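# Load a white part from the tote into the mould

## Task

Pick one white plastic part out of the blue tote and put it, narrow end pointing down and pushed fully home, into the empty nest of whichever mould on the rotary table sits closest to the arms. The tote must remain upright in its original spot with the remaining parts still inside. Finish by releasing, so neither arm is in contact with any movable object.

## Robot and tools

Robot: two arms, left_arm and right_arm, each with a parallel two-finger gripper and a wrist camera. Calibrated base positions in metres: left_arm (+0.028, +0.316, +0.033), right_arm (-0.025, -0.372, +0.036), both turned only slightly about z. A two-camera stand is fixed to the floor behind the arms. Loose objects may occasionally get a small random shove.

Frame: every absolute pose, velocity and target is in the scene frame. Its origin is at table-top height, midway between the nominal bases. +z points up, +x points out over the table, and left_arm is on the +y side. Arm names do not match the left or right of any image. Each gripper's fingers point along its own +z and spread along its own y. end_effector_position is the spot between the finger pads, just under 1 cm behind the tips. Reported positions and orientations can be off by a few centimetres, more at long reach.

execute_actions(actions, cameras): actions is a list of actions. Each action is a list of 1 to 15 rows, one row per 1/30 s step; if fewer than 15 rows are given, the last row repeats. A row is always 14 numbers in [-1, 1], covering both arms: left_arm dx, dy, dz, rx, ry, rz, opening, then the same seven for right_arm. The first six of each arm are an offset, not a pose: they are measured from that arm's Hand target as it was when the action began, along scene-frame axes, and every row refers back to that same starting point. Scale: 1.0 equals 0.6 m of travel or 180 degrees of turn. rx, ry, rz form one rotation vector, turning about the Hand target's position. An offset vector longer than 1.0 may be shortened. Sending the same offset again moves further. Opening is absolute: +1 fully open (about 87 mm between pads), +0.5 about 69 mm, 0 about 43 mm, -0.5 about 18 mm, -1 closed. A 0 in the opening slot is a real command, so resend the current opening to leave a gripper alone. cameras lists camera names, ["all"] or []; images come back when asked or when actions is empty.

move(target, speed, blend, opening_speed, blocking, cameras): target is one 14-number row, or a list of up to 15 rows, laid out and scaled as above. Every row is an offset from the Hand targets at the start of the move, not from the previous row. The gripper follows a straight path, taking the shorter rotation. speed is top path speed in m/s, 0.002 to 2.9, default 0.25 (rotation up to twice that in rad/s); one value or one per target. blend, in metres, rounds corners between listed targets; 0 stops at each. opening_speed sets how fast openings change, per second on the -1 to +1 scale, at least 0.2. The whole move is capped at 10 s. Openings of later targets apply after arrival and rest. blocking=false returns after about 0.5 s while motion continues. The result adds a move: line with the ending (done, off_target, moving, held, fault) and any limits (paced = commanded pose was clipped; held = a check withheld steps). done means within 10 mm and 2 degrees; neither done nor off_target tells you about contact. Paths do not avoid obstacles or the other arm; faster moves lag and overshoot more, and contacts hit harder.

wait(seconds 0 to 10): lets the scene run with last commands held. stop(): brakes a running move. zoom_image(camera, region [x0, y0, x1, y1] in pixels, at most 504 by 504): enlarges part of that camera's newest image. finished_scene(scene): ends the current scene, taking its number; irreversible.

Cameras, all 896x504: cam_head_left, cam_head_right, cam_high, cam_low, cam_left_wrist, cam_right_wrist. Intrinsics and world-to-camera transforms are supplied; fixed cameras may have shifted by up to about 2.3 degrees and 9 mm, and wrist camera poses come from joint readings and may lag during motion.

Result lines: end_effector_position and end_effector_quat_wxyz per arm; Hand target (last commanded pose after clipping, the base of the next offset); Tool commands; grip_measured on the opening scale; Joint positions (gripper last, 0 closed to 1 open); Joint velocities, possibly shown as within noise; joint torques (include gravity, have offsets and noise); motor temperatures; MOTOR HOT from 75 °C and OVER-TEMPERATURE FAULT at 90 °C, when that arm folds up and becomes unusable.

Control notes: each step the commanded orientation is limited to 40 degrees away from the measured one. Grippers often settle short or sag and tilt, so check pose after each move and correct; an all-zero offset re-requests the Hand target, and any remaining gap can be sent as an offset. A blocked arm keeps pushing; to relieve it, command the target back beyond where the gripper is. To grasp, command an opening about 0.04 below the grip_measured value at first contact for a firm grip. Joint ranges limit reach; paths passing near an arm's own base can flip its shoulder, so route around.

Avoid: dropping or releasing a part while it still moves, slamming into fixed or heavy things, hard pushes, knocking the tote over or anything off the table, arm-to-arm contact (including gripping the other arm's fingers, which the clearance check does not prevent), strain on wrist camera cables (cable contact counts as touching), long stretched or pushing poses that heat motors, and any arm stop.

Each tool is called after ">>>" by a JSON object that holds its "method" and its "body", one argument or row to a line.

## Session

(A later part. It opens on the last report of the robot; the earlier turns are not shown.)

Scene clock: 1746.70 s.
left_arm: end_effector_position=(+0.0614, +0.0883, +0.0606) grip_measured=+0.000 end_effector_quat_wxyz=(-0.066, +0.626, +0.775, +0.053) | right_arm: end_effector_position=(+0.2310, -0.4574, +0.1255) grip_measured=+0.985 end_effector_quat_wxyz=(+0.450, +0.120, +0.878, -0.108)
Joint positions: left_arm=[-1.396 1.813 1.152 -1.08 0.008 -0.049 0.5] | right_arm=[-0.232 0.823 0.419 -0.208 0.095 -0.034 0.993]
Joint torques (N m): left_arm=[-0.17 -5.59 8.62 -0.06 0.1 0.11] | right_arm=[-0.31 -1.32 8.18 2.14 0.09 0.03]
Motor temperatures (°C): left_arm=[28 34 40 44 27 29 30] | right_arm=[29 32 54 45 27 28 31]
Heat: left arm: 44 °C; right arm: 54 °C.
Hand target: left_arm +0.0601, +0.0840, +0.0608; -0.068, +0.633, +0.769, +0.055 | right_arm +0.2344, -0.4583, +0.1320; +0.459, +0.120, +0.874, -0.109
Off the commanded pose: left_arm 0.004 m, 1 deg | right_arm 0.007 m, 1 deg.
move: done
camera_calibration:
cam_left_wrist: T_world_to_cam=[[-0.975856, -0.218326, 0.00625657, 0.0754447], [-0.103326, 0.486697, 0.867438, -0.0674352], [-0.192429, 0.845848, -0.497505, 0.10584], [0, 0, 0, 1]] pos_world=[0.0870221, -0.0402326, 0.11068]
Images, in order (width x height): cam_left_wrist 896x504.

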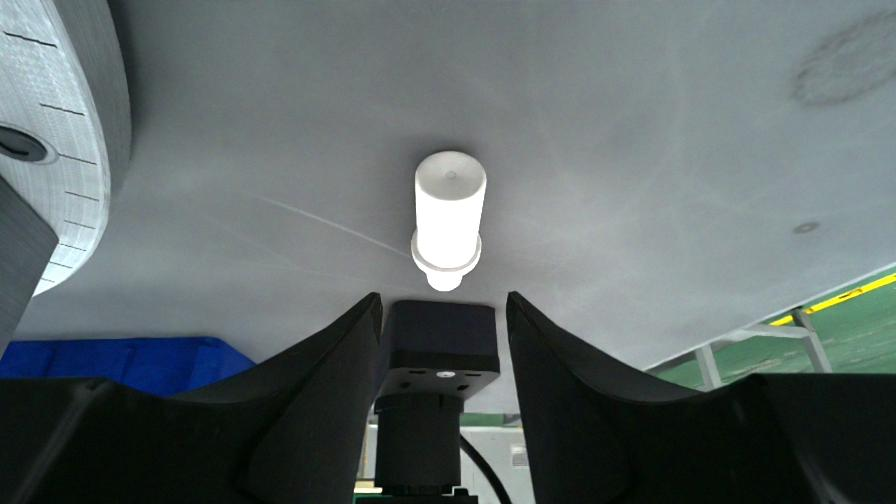

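>>> {"method": "move", "body": {
  "target": [0.0005,-0.0015,-0.0430,0,0,-0.0083,0.0,0,0,0,0,0,0,1],
  "speed": 0.05,
  "cameras": ["cam_left_wrist"]
}}

>>> {"method": "zoom_image", "body": {
  "camera": "cam_left_wrist",
  "region": [320, 200, 580, 470]
}}

Scene clock: 1763.03 s.
left_arm: end_effector_position=(+0.0613, +0.0823, +0.0413) grip_measured=+0.000 end_effector_quat_wxyz=(-0.065, +0.637, +0.767, +0.052) | right_arm: end_effector_position=(+0.2310, -0.4574, +0.1255) grip_measured=+0.985 end_effector_quat_wxyz=(+0.450, +0.120, +0.878, -0.108)
Joint positions: left_arm=[-1.404 1.862 1.133 -1.007 0.008 -0.029 0.5] | right_arm=[-0.232 0.823 0.419 -0.208 0.095 -0.034 0.993]
Joint torques (N m): left_arm=[0.05 -5.91 5.39 0.15 0.07 0.09] | right_arm=[-0.31 -1.22 8.09 2.12 0.08 0.01]
Heat: left arm: 42 °C; right arm: 54 °C.
Hand target: left_arm +0.0604, +0.0831, +0.0350; -0.067, +0.643, +0.761, +0.056 | right_arm +0.2344, -0.4583, +0.1320; +0.459, +0.120, +0.874, -0.109
Off the commanded pose: left_arm 0.006 m, 1 deg | right_arm 0.007 m, 1 deg.
move: done
camera_calibration:
cam_left_wrist: T_world_to_cam=[[-0.98155, -0.190952, 0.00979977, 0.072188], [-0.0873072, 0.493205, 0.865521, -0.0492249], [-0.170106, 0.848697, -0.500777, 0.0997772], [0, 0, 0, 1]] pos_world=[0.0835312, -0.0466182, 0.0918639]
Images, in order (width x height): cam_left_wrist 896x504.

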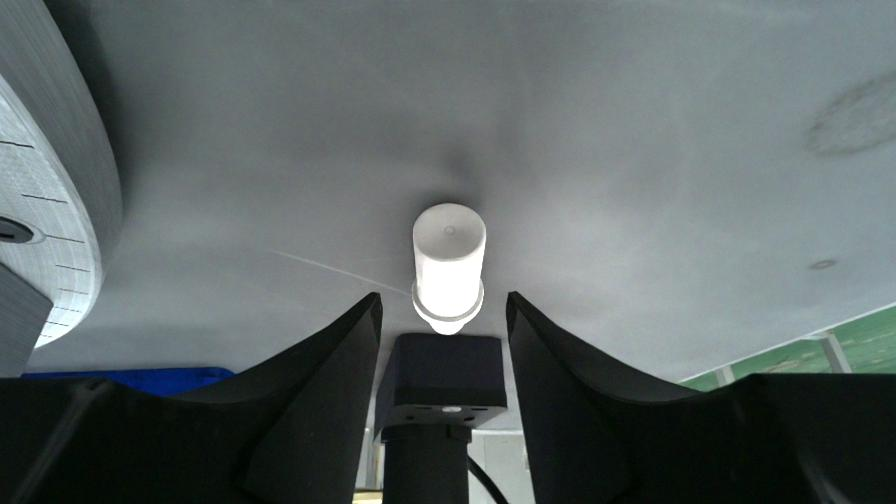

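Scaled by 1.867 from the camera's 896x504 image, which has a finer 1280x720 frame.

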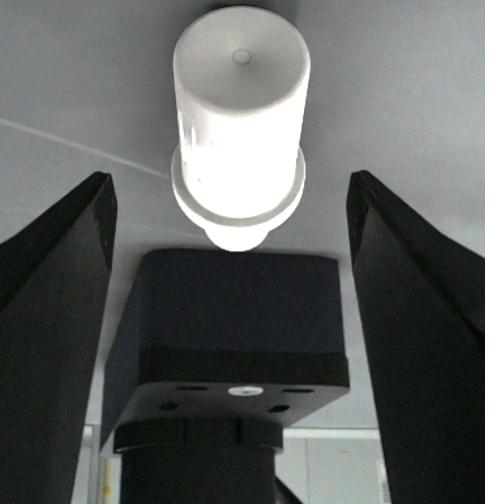

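>>> {"method": "move", "body": {
  "target": [-0.0025,0.0,-0.0375,0,0,0,0.0,0,0,0,0,0,0,1],
  "speed": 0.03,
  "cameras": ["cam_left_wrist"]
}}

>>> {"method": "zoom_image", "body": {
  "camera": "cam_left_wrist",
  "region": [320, 230, 580, 500]
}}

Scene clock: 1775.13 s.
left_arm: end_effector_position=(+0.0608, +0.0819, +0.0191) grip_measured=+0.000 end_effector_quat_wxyz=(-0.065, +0.638, +0.766, +0.052) | right_arm: end_effector_position=(+0.2310, -0.4574, +0.1255) grip_measured=+0.985 end_effector_quat_wxyz=(+0.450, +0.120, +0.878, -0.108)
Joint positions: left_arm=[-1.406 1.906 1.092 -0.922 0.008 -0.029 0.5] | right_arm=[-0.232 0.823 0.419 -0.208 0.095 -0.034 0.993]
Joint torques (N m): left_arm=[-0.13 -6 5.07 0.19 0.08 0.06] | right_arm=[-0.39 -1.21 8.09 2.11 0.1 0.01]
Heat: left arm: 41 °C; right arm: 54 °C.
Hand target: left_arm +0.0588, +0.0833, +0.0125; -0.067, +0.643, +0.761, +0.056 | right_arm +0.2344, -0.4583, +0.1320; +0.459, +0.120, +0.874, -0.109
Off the commanded pose: left_arm 0.007 m, 1 deg | right_arm 0.007 m, 1 deg.
move: done
camera_calibration:
cam_left_wrist: T_world_to_cam=[[-0.98205, -0.188369, 0.00976831, 0.0715232], [-0.0861129, 0.493816, 0.865292, -0.0300386], [-0.167818, 0.848919, -0.501172, 0.0887286], [0, 0, 0, 1]] pos_world=[0.0825429, -0.0470171, 0.0697618]
Images, in order (width x height): cam_left_wrist 896x504.

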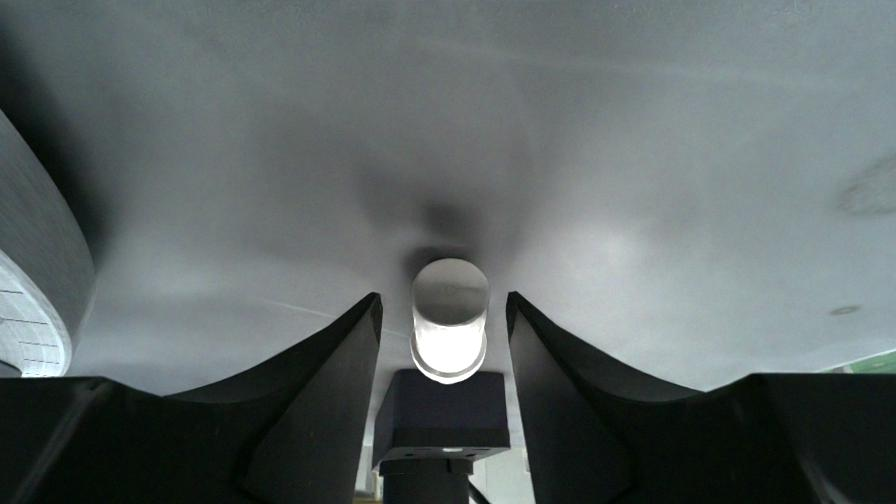

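Scaled by 1.867 from the camera's 896x504 image, which has a finer 1280x720 frame.

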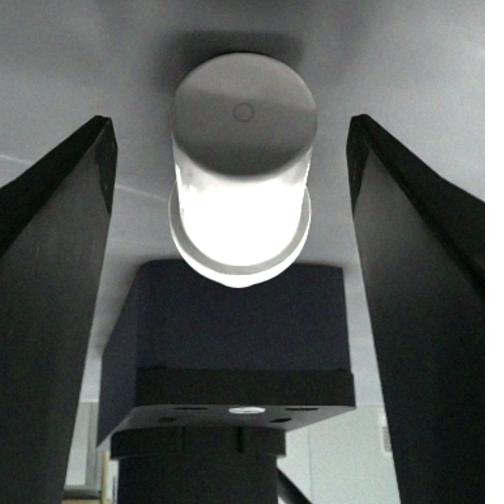

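>>> {"method": "move", "body": {
  "target": [0,0,0,0,0,0,-0.42,0,0,0,0,0,0,1],
  "speed": 0.03,
  "opening_speed": 0.25,
  "cameras": ["cam_left_wrist"]
}}

>>> {"method": "zoom_image", "body": {
  "camera": "cam_left_wrist",
  "region": [320, 230, 580, 500]
}}

Scene clock: 1781.47 s.
left_arm: end_effector_position=(+0.0608, +0.0818, +0.0190) grip_measured=-0.345 end_effector_quat_wxyz=(-0.064, +0.638, +0.766, +0.051) | right_arm: end_effector_position=(+0.2310, -0.4574, +0.1255) grip_measured=+0.985 end_effector_quat_wxyz=(+0.450, +0.120, +0.878, -0.108)
Joint positions: left_arm=[-1.406 1.906 1.092 -0.921 0.008 -0.029 0.327] | right_arm=[-0.232 0.823 0.419 -0.208 0.095 -0.034 0.993]
Joint torques (N m): left_arm=[-0.14 -5.98 5.08 0.18 0.07 0.06] | right_arm=[-0.39 -1.28 8.12 2.12 0.09 0.01]
Heat: left arm: 41 °C; right arm: 54 °C.
Hand target: left_arm +0.0588, +0.0832, +0.0125; -0.067, +0.643, +0.761, +0.056 | right_arm +0.2344, -0.4583, +0.1320; +0.459, +0.120, +0.874, -0.109
Off the commanded pose: left_arm 0.007 m, 1 deg | right_arm 0.007 m, 1 deg.
move: done
camera_calibration:
cam_left_wrist: T_world_to_cam=[[-0.982044, -0.188395, 0.00982474, 0.0715777], [-0.0861901, 0.494388, 0.864957, -0.0298706], [-0.167811, 0.84858, -0.501749, 0.0889396], [0, 0, 0, 1]] pos_world=[0.082643, -0.0472197, 0.0697589]
Images, in order (width x height): cam_left_wrist 896x504.

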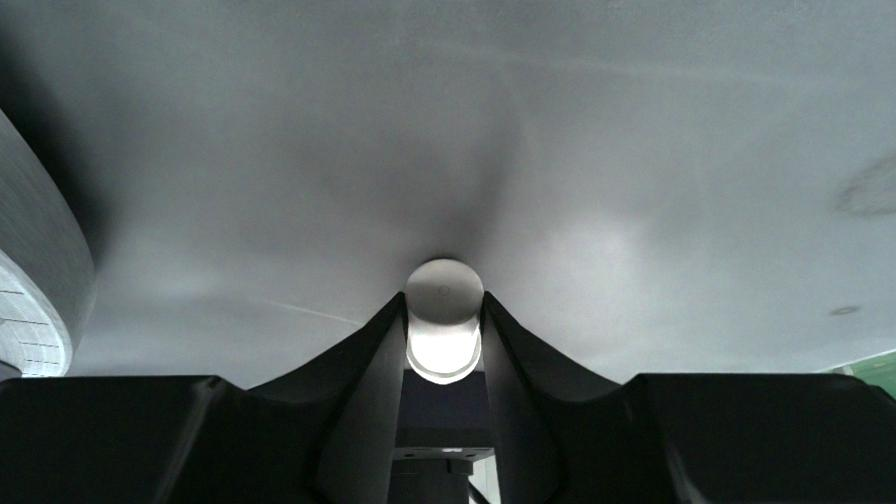

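Scaled by 1.867 from the camera's 896x504 image, which has a finer 1280x720 frame.

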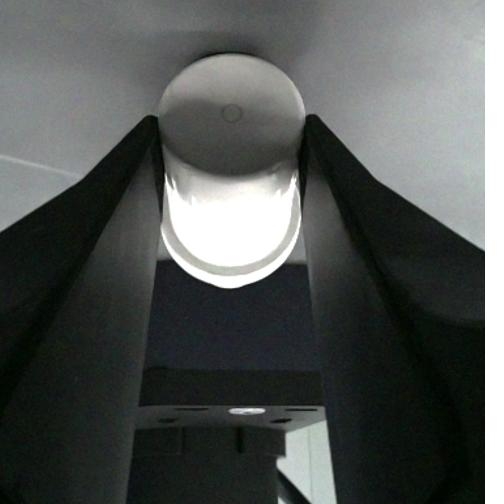

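>>> {"method": "move", "body": {
  "target": [
    [0,0,0.1958,0,0,0,-0.42,0,0,0,0,0,0,1],
    [0.0687,0.0113,0.3792,-0.1645,-0.0258,-0.0087,-0.42,0,0,0,0,0,0,1],
    [0.202,0.003,0.4792,-0.3586,-0.0431,-0.0276,-0.42,0,0,0,0,0,0,1],
    [0.3187,-0.047,0.3292,-0.5209,-0.0440,-0.0406,-0.42,0,0,0,0,0,0,1],
    [0.3187,-0.062,0.2792,-0.5209,-0.0440,-0.0406,-0.42,0,0,0,0,0,0,1]
  ],
  "speed": [0.06,0.17,0.18,0.18,0.08],
  "blend": [0.02,0.03,0.03,0.015,0],
  "cameras": ["cam_left_wrist","cam_high","cam_low","cam_head_left"]
}}

>>> {"method": "zoom_image", "body": {
  "camera": "cam_left_wrist",
  "region": [340, 240, 560, 500]
}}

>>> {"method": "zoom_image", "body": {
  "camera": "cam_low",
  "region": [370, 120, 450, 230]
}}

>>> {"method": "zoom_image", "body": {
  "camera": "cam_high",
  "region": [380, 225, 470, 305]
}}

>>> {"method": "zoom_image", "body": {
  "camera": "cam_head_left",
  "region": [410, 240, 500, 320]
}}

Scene clock: 1832.23 s.
left_arm: end_effector_position=(+0.2516, +0.0476, +0.1838) grip_measured=-0.345 end_effector_quat_wxyz=(+0.474, +0.524, +0.528, -0.471) | right_arm: end_effector_position=(+0.2310, -0.4574, +0.1255) grip_measured=+0.985 end_effector_quat_wxyz=(+0.450, +0.120, +0.878, -0.108)
Joint positions: left_arm=[-0.404 1.354 0.52 0.578 1.135 0.232 0.327] | right_arm=[-0.232 0.823 0.419 -0.208 0.095 -0.034 0.993]
Joint torques (N m): left_arm=[0.17 -3.1 6.5 1.77 0.25 0.03] | right_arm=[-0.36 -1.29 8.12 2.13 0.06 0.02]
Motor temperatures (°C): left_arm=[29 35 40 38 27 29 30] | right_arm=[29 32 54 45 27 28 31]
Heat: left arm: 40 °C; right arm: 54 °C.
Hand target: left_arm +0.2500, +0.0459, +0.1799; +0.473, +0.526, +0.526, -0.473 | right_arm +0.2344, -0.4583, +0.1320; +0.459, +0.120, +0.874, -0.109
Off the commanded pose: left_arm 0.004 m, 0 deg | right_arm 0.007 m, 1 deg.
move: done
camera_calibration:
cam_left_wrist: T_world_to_cam=[[-0.999958, 0.000190839, 0.00912492, 0.246595], [-0.00486573, 0.834708, -0.550671, 0.0844709], [-0.00772173, -0.550692, -0.834673, 0.32008], [0, 0, 0, 1]] pos_world=[0.249467, 0.10571, 0.311427]
Images, in order (width x height): cam_head_left 896x504, cam_high 896x504, cam_low 896x504, cam_left_wrist 896x504.

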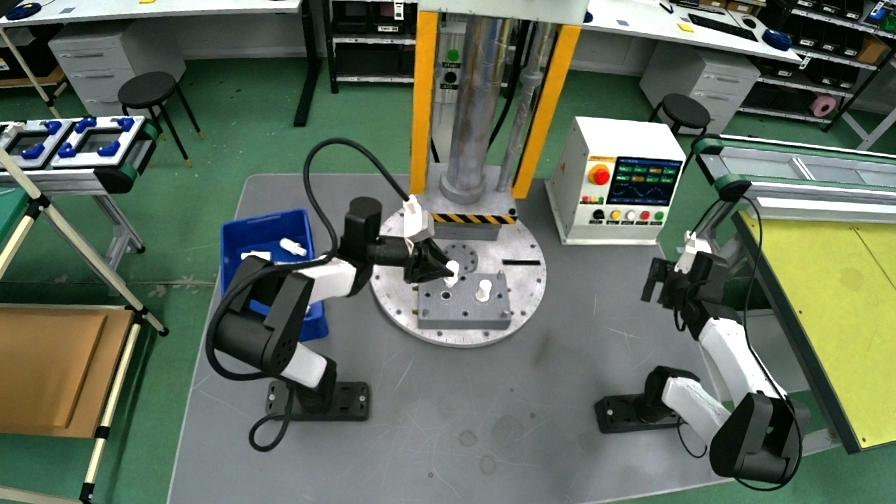

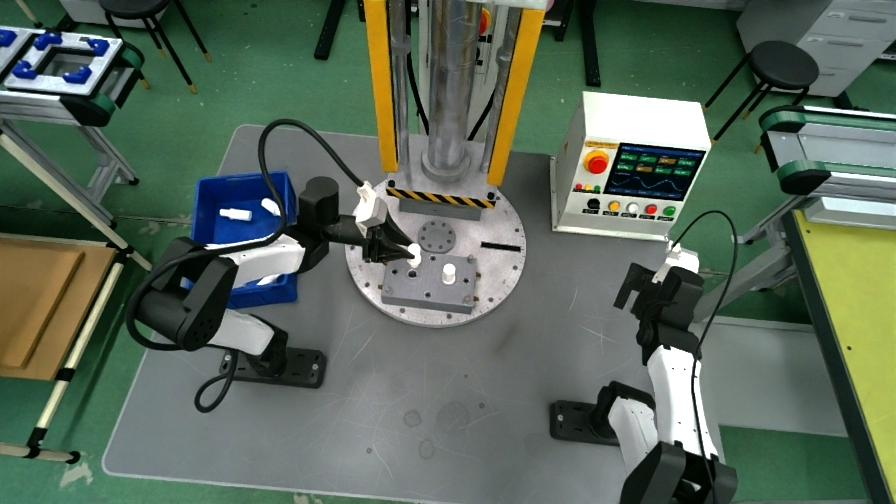

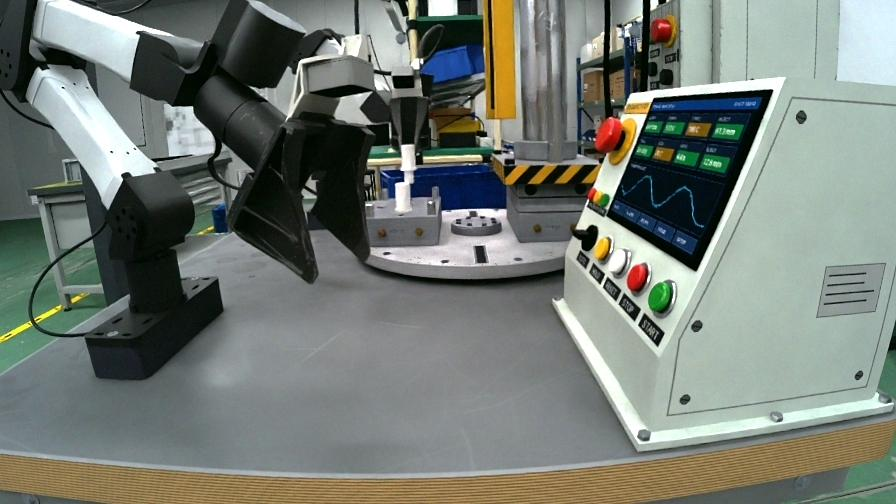

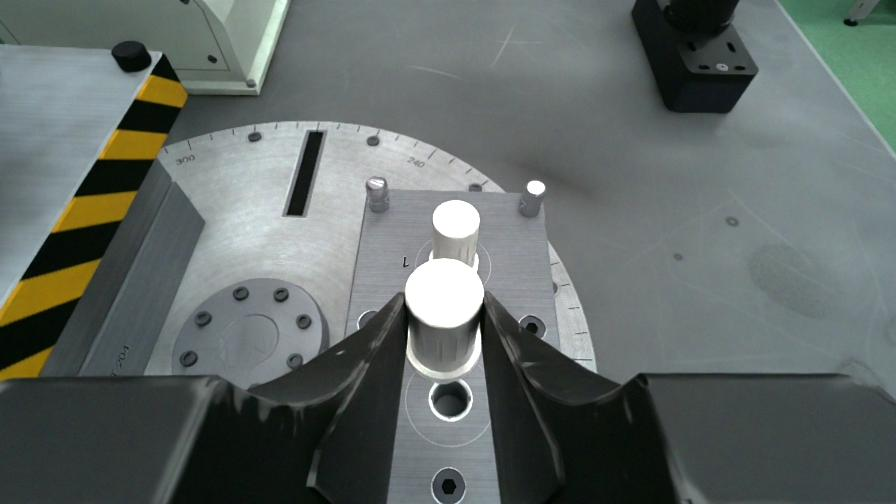

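Scaled by 1.938 from the camera's 896x504 image, which has a finer 1280x720 frame.

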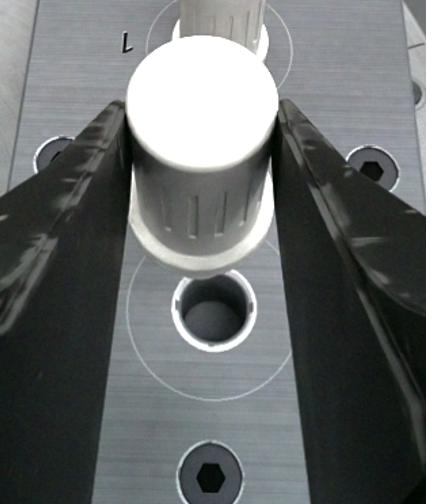

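Scaled by 4.582 from the camera's 896x504 image, which has a finer 1280x720 frame.

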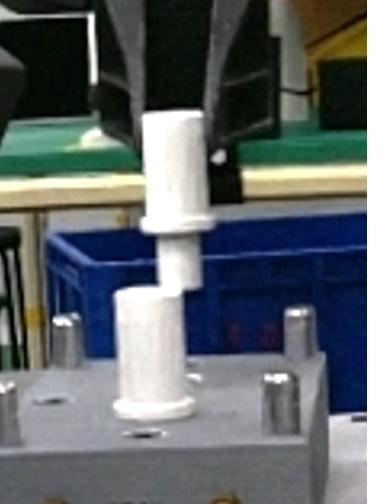

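Scaled by 5.600 from the camera's 896x504 image, which has a finer 1280x720 frame.

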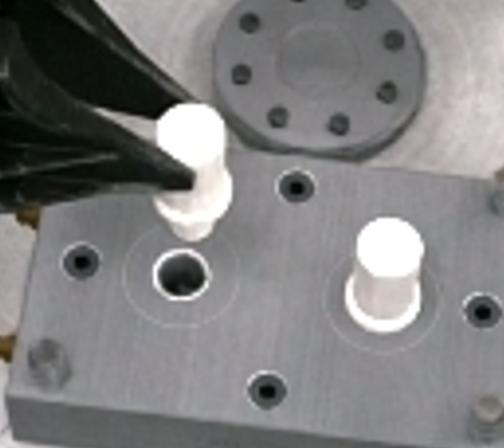

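Scaled by 5.600 from the camera's 896x504 image, which has a finer 1280x720 frame.

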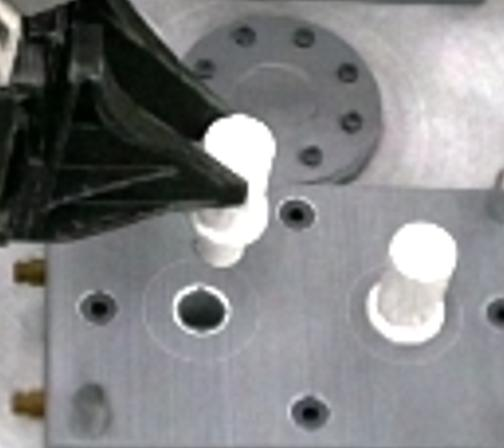

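>>> {"method": "zoom_image", "body": {
  "camera": "cam_low",
  "region": [390, 175, 440, 225]
}}

Scaled by 10.080 from the camera's 896x504 image, which has a finer 1280x720 frame.

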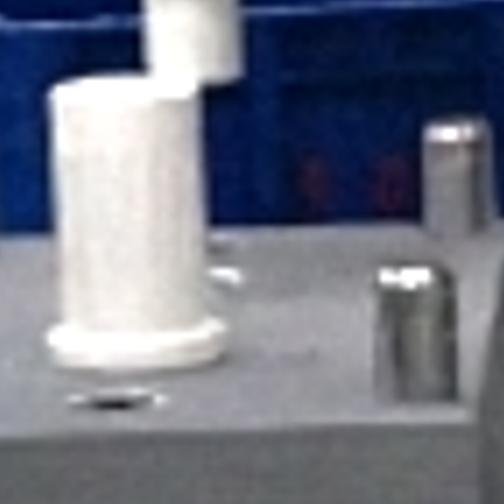

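>>> {"method": "move", "body": {
  "target": [-0.0058,0.0055,-0.0617,0,0,0,-0.42,0,0,0,0,0,0,1],
  "speed": 0.04,
  "cameras": ["cam_left_wrist","cam_high","cam_low","cam_head_left"]
}}

>>> {"method": "zoom_image", "body": {
  "camera": "cam_left_wrist",
  "region": [340, 240, 560, 500]
}}

>>> {"method": "zoom_image", "body": {
  "camera": "cam_low",
  "region": [380, 150, 440, 225]
}}

>>> {"method": "zoom_image", "body": {
  "camera": "cam_high",
  "region": [390, 240, 440, 290]
}}

>>> {"method": "zoom_image", "body": {
  "camera": "cam_head_left",
  "region": [420, 255, 470, 305]
}}

Scene clock: 1894.87 s.
left_arm: end_effector_position=(+0.2479, +0.0491, +0.1463) grip_measured=-0.345 end_effector_quat_wxyz=(+0.472, +0.524, +0.529, -0.472) | right_arm: end_effector_position=(+0.2310, -0.4574, +0.1255) grip_measured=+0.985 end_effector_quat_wxyz=(+0.450, +0.120, +0.878, -0.108)
Joint positions: left_arm=[-0.404 1.477 0.424 0.794 1.137 0.232 0.327] | right_arm=[-0.232 0.823 0.419 -0.208 0.095 -0.034 0.993]
Joint torques (N m): left_arm=[0.66 -3.37 5.6 1.76 0.29 0.06] | right_arm=[-0.38 -1.26 8.14 2.12 0.08 0.03]
Heat: left arm: 41 °C; right arm: 54 °C.
Hand target: left_arm +0.2466, +0.0492, +0.1431; +0.473, +0.526, +0.525, -0.473 | right_arm +0.2344, -0.4583, +0.1320; +0.459, +0.120, +0.874, -0.109
Off the commanded pose: left_arm 0.004 m, 0 deg | right_arm 0.007 m, 1 deg.
move: done
camera_calibration:
cam_left_wrist: T_world_to_cam=[[-0.99993, 0.00128915, 0.0117454, 0.242678], [-0.00538295, 0.835186, -0.549941, 0.0624785], [-0.0105185, -0.549966, -0.835121, 0.290396], [0, 0, 0, 1]] pos_world=[0.246052, 0.107214, 0.274025]
Images, in order (width x height): cam_head_left 896x504, cam_high 896x504, cam_low 896x504, cam_left_wrist 896x504.

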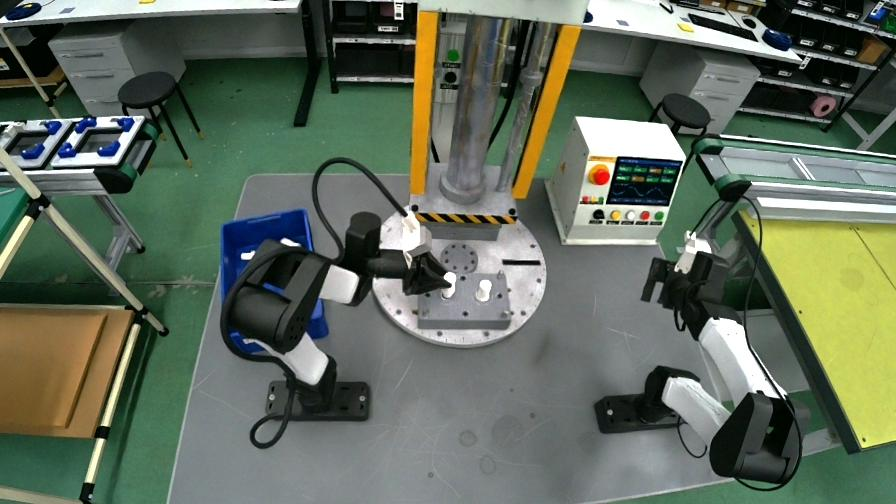

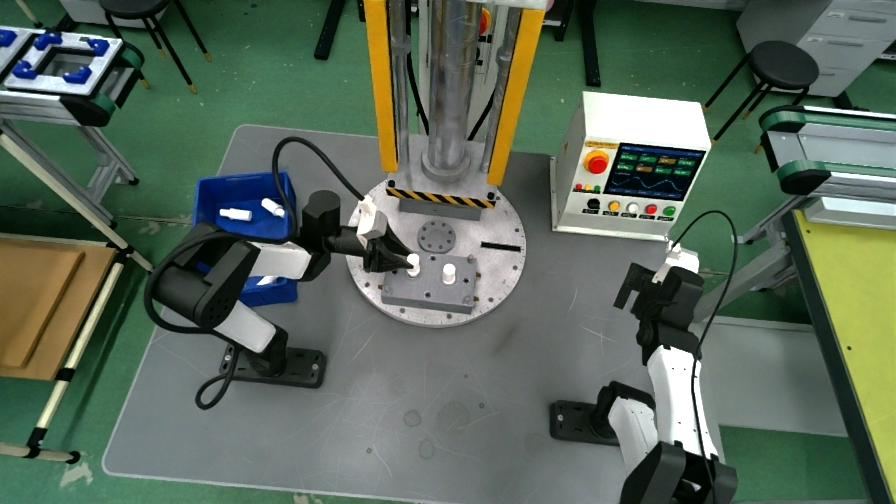

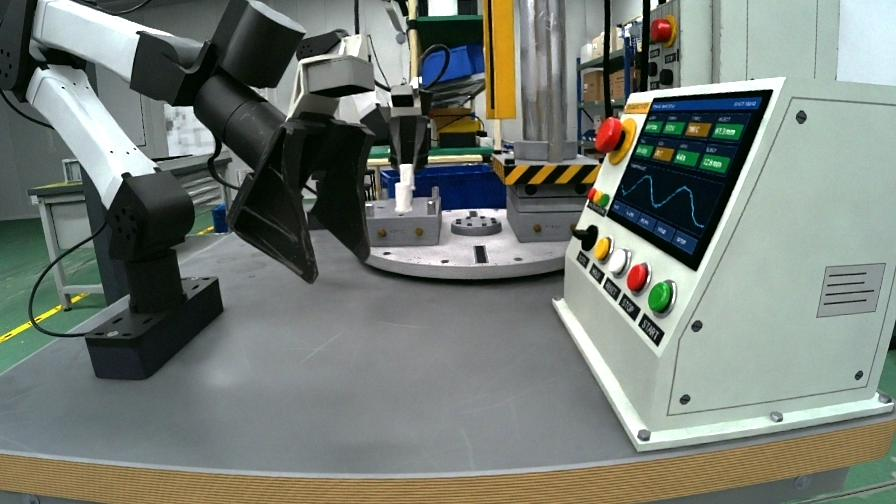

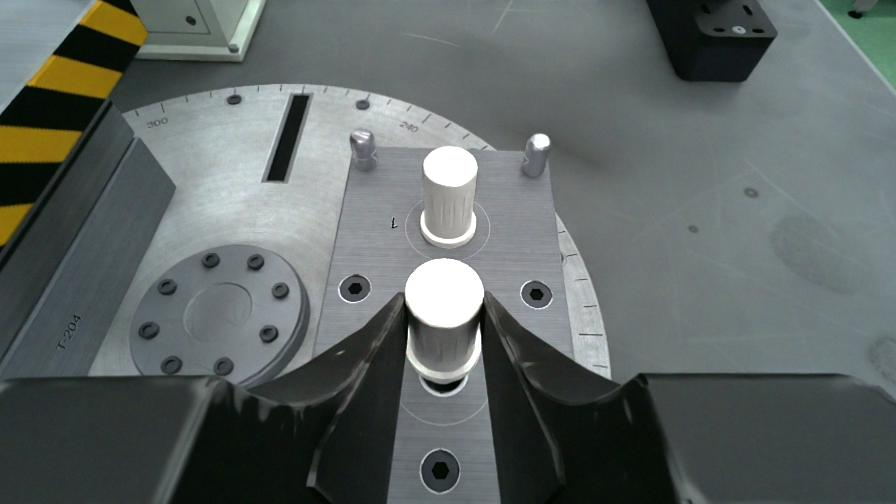

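Scaled by 1.938 from the camera's 896x504 image, which has a finer 1280x720 frame.

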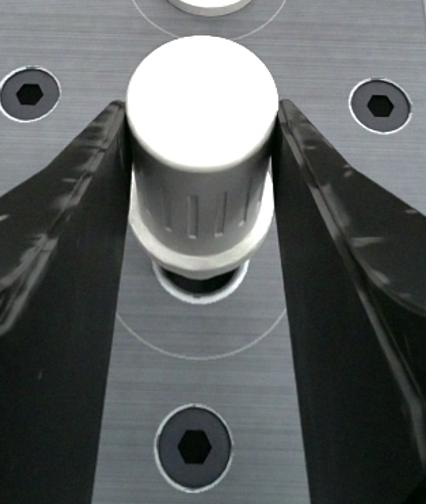

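Scaled by 6.720 from the camera's 896x504 image, which has a finer 1280x720 frame.

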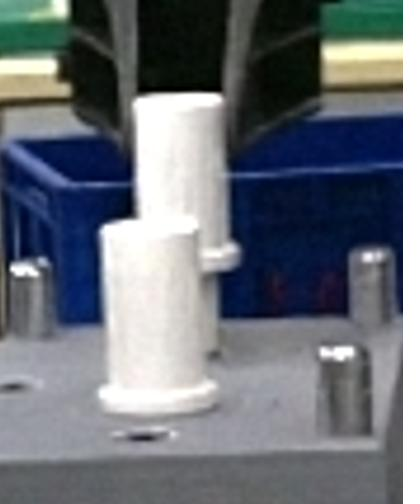

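Scaled by 10.080 from the camera's 896x504 image, which has a finer 1280x720 frame.

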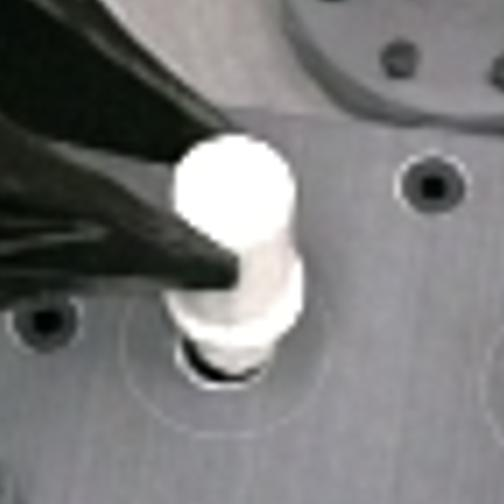

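Scaled by 10.080 from the camera's 896x504 image, which has a finer 1280x720 frame.

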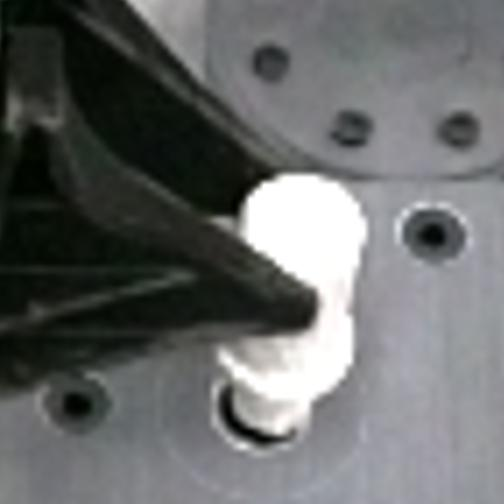

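>>> {"method": "zoom_image", "body": {
  "camera": "cam_high",
  "region": [400, 262, 424, 286]
}}

>>> {"method": "zoom_image", "body": {
  "camera": "cam_head_left",
  "region": [434, 280, 462, 308]
}}

>>> {"method": "zoom_image", "body": {
  "camera": "cam_left_wrist",
  "region": [395, 330, 495, 430]
}}

>>> {"method": "zoom_image", "body": {
  "camera": "cam_low",
  "region": [390, 180, 430, 220]
}}

Scaled by 21.000 from the camera's 896x504 image, which has a finer 1280x720 frame.

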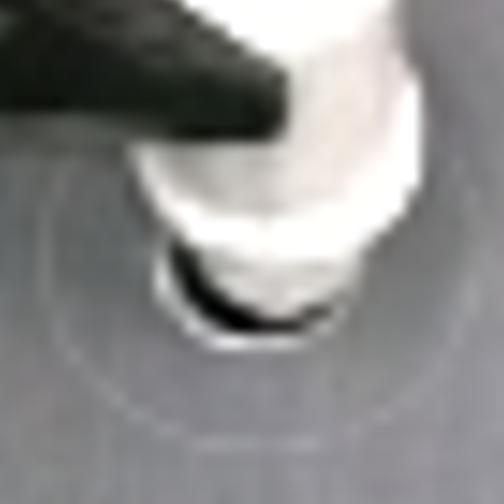

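Scaled by 18.000 from the camera's 896x504 image, which has a finer 1280x720 frame.

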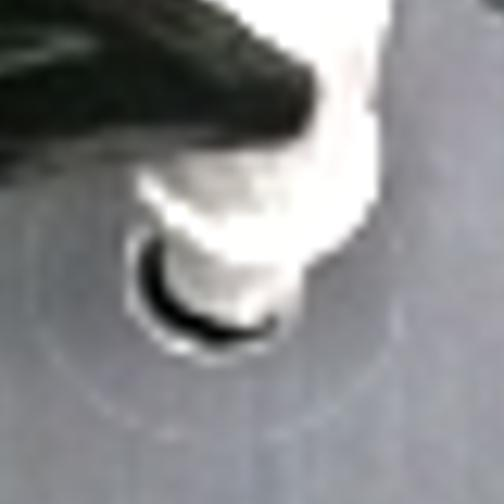

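Scaled by 5.040 from the camera's 896x504 image, which has a finer 1280x720 frame.

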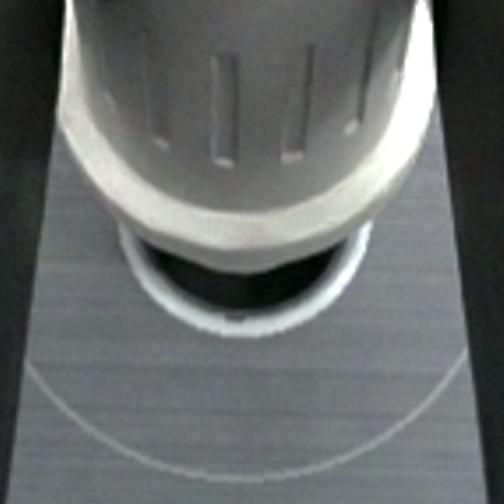

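Scaled by 12.600 from the camera's 896x504 image, which has a finer 1280x720 frame.

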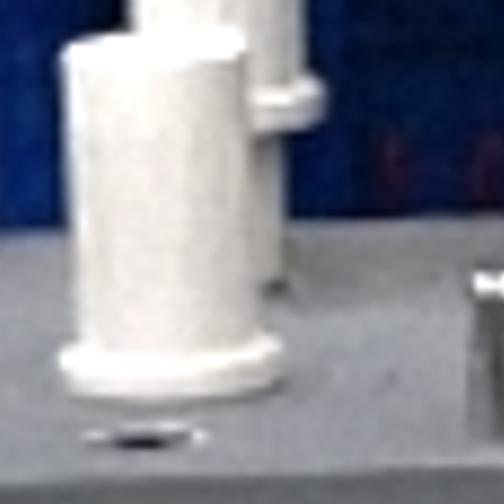

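>>> {"method": "move", "body": {
  "target": [0.0008,0.0040,-0.010,0,0,0,-0.42,0,0,0,0,0,0,1],
  "speed": 0.02,
  "cameras": ["cam_left_wrist","cam_high","cam_low","cam_head_left"]
}}

>>> {"method": "zoom_image", "body": {
  "camera": "cam_high",
  "region": [400, 262, 424, 286]
}}

>>> {"method": "zoom_image", "body": {
  "camera": "cam_head_left",
  "region": [434, 280, 462, 308]
}}

>>> {"method": "zoom_image", "body": {
  "camera": "cam_left_wrist",
  "region": [395, 330, 495, 430]
}}

>>> {"method": "zoom_image", "body": {
  "camera": "cam_low",
  "region": [390, 180, 430, 220]
}}

Scene clock: 1956.27 s.
left_arm: end_effector_position=(+0.2465, +0.0493, +0.1433) grip_measured=-0.345 end_effector_quat_wxyz=(+0.474, +0.527, +0.522, -0.475) | right_arm: end_effector_position=(+0.2310, -0.4574, +0.1255) grip_measured=+0.985 end_effector_quat_wxyz=(+0.450, +0.120, +0.878, -0.108)
Joint positions: left_arm=[-0.402 1.499 0.413 0.836 1.151 0.232 0.327] | right_arm=[-0.232 0.823 0.419 -0.208 0.095 -0.034 0.993]
Joint torques (N m): left_arm=[1.28 -3.17 5.3 1.65 0.24 0.1] | right_arm=[-0.27 -1.26 8.14 2.15 0.09 0.02]
Heat: left arm: 41 °C; right arm: 54 °C.
Hand target: left_arm +0.2470, +0.0516, +0.1370; +0.473, +0.526, +0.525, -0.473 | right_arm +0.2344, -0.4583, +0.1320; +0.459, +0.120, +0.874, -0.109
Off the commanded pose: left_arm 0.007 m, 0 deg | right_arm 0.007 m, 1 deg.
move: done
camera_calibration:
cam_left_wrist: T_world_to_cam=[[-0.999911, 0.012698, 0.00402185, 0.241852], [0.00831864, 0.831151, -0.555985, 0.0583881], [-0.0104027, -0.555902, -0.831183, 0.287617], [0, 0, 0, 1]] pos_world=[0.244337, 0.108287, 0.270552]
Images, in order (width x height): cam_head_left 896x504, cam_high 896x504, cam_low 896x504, cam_left_wrist 896x504.

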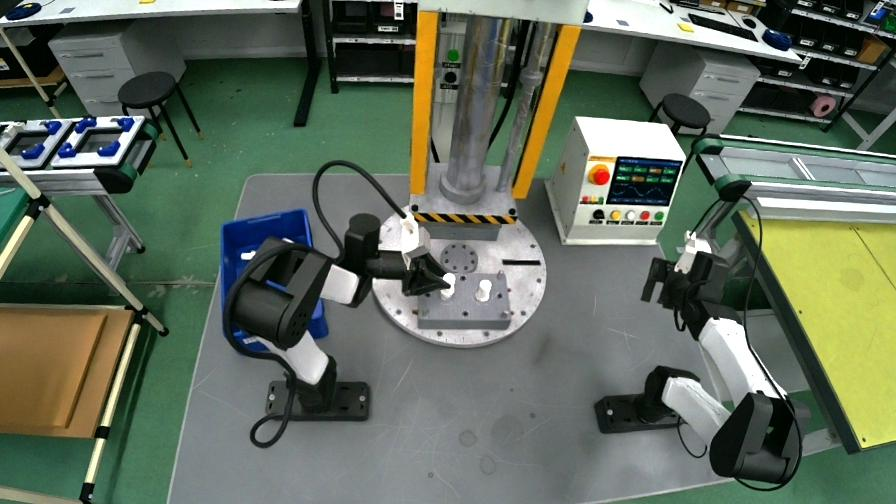

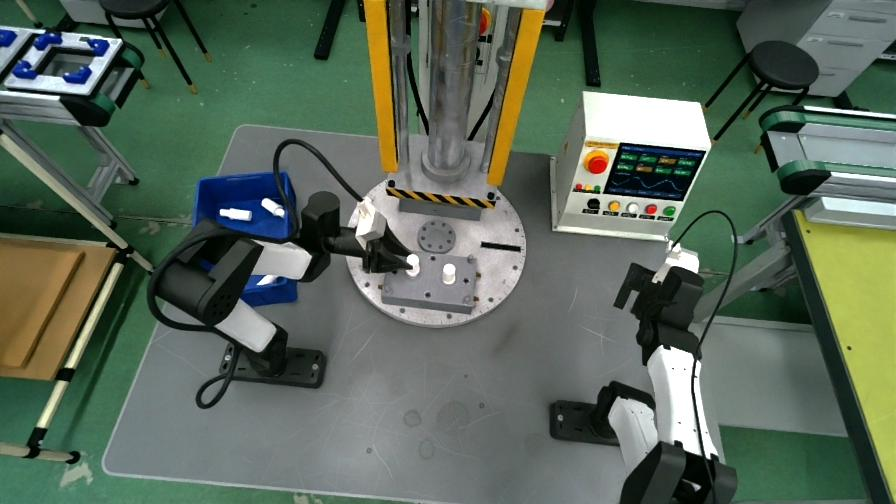

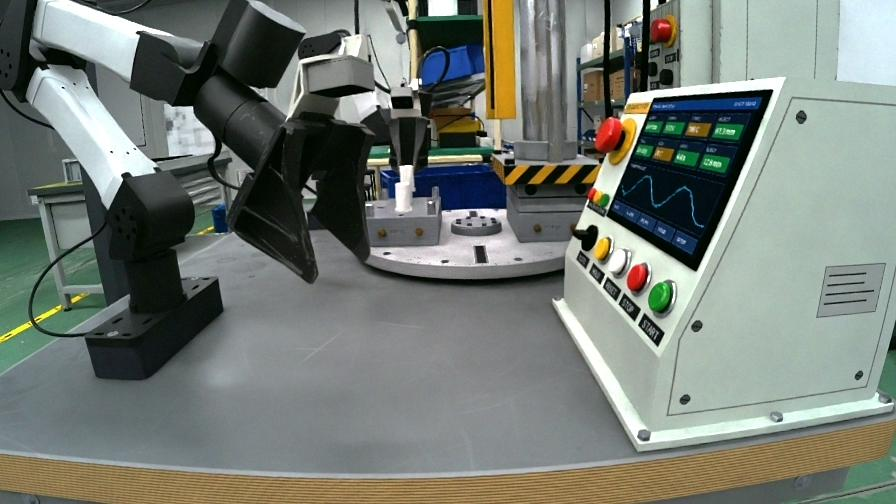

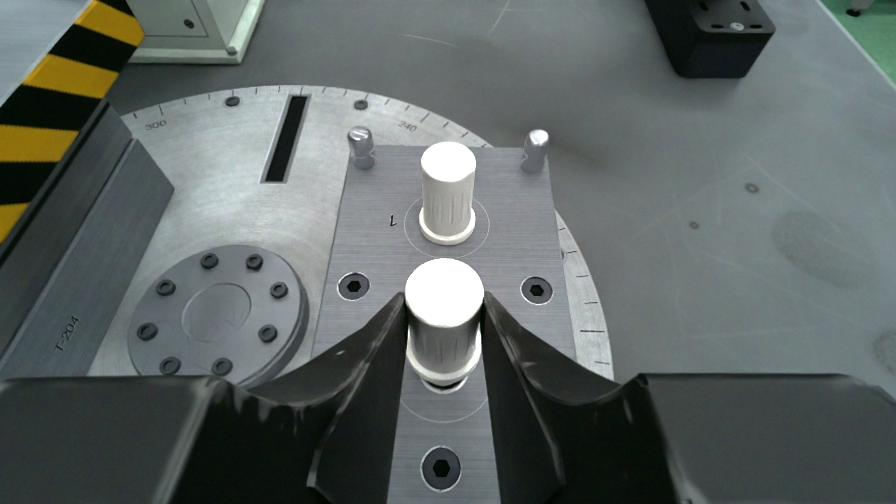

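Scaled by 21.000 from the camera's 896x504 image, which has a finer 1280x720 frame.

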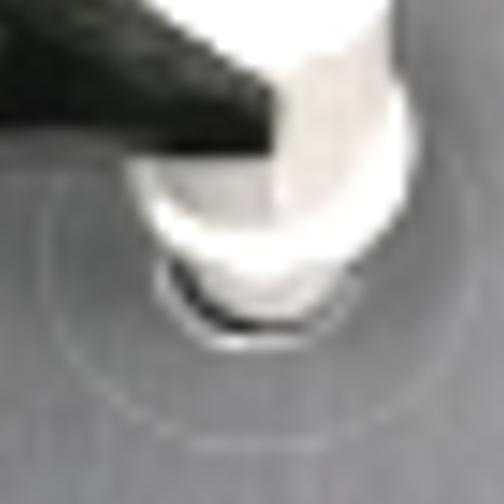

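Scaled by 18.000 from the camera's 896x504 image, which has a finer 1280x720 frame.

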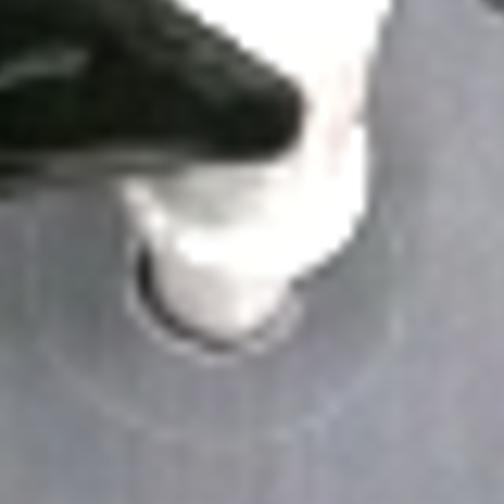

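Scaled by 5.040 from the camera's 896x504 image, which has a finer 1280x720 frame.

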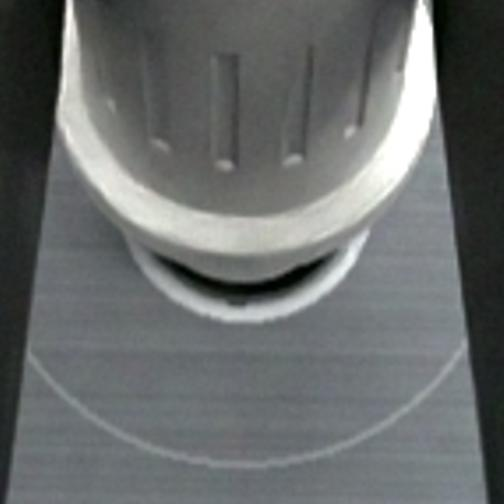

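Scaled by 12.600 from the camera's 896x504 image, which has a finer 1280x720 frame.

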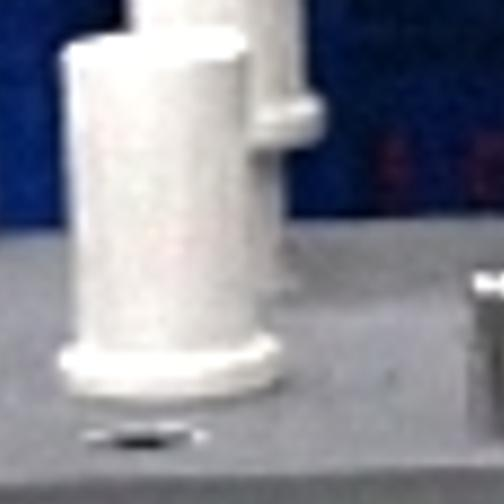

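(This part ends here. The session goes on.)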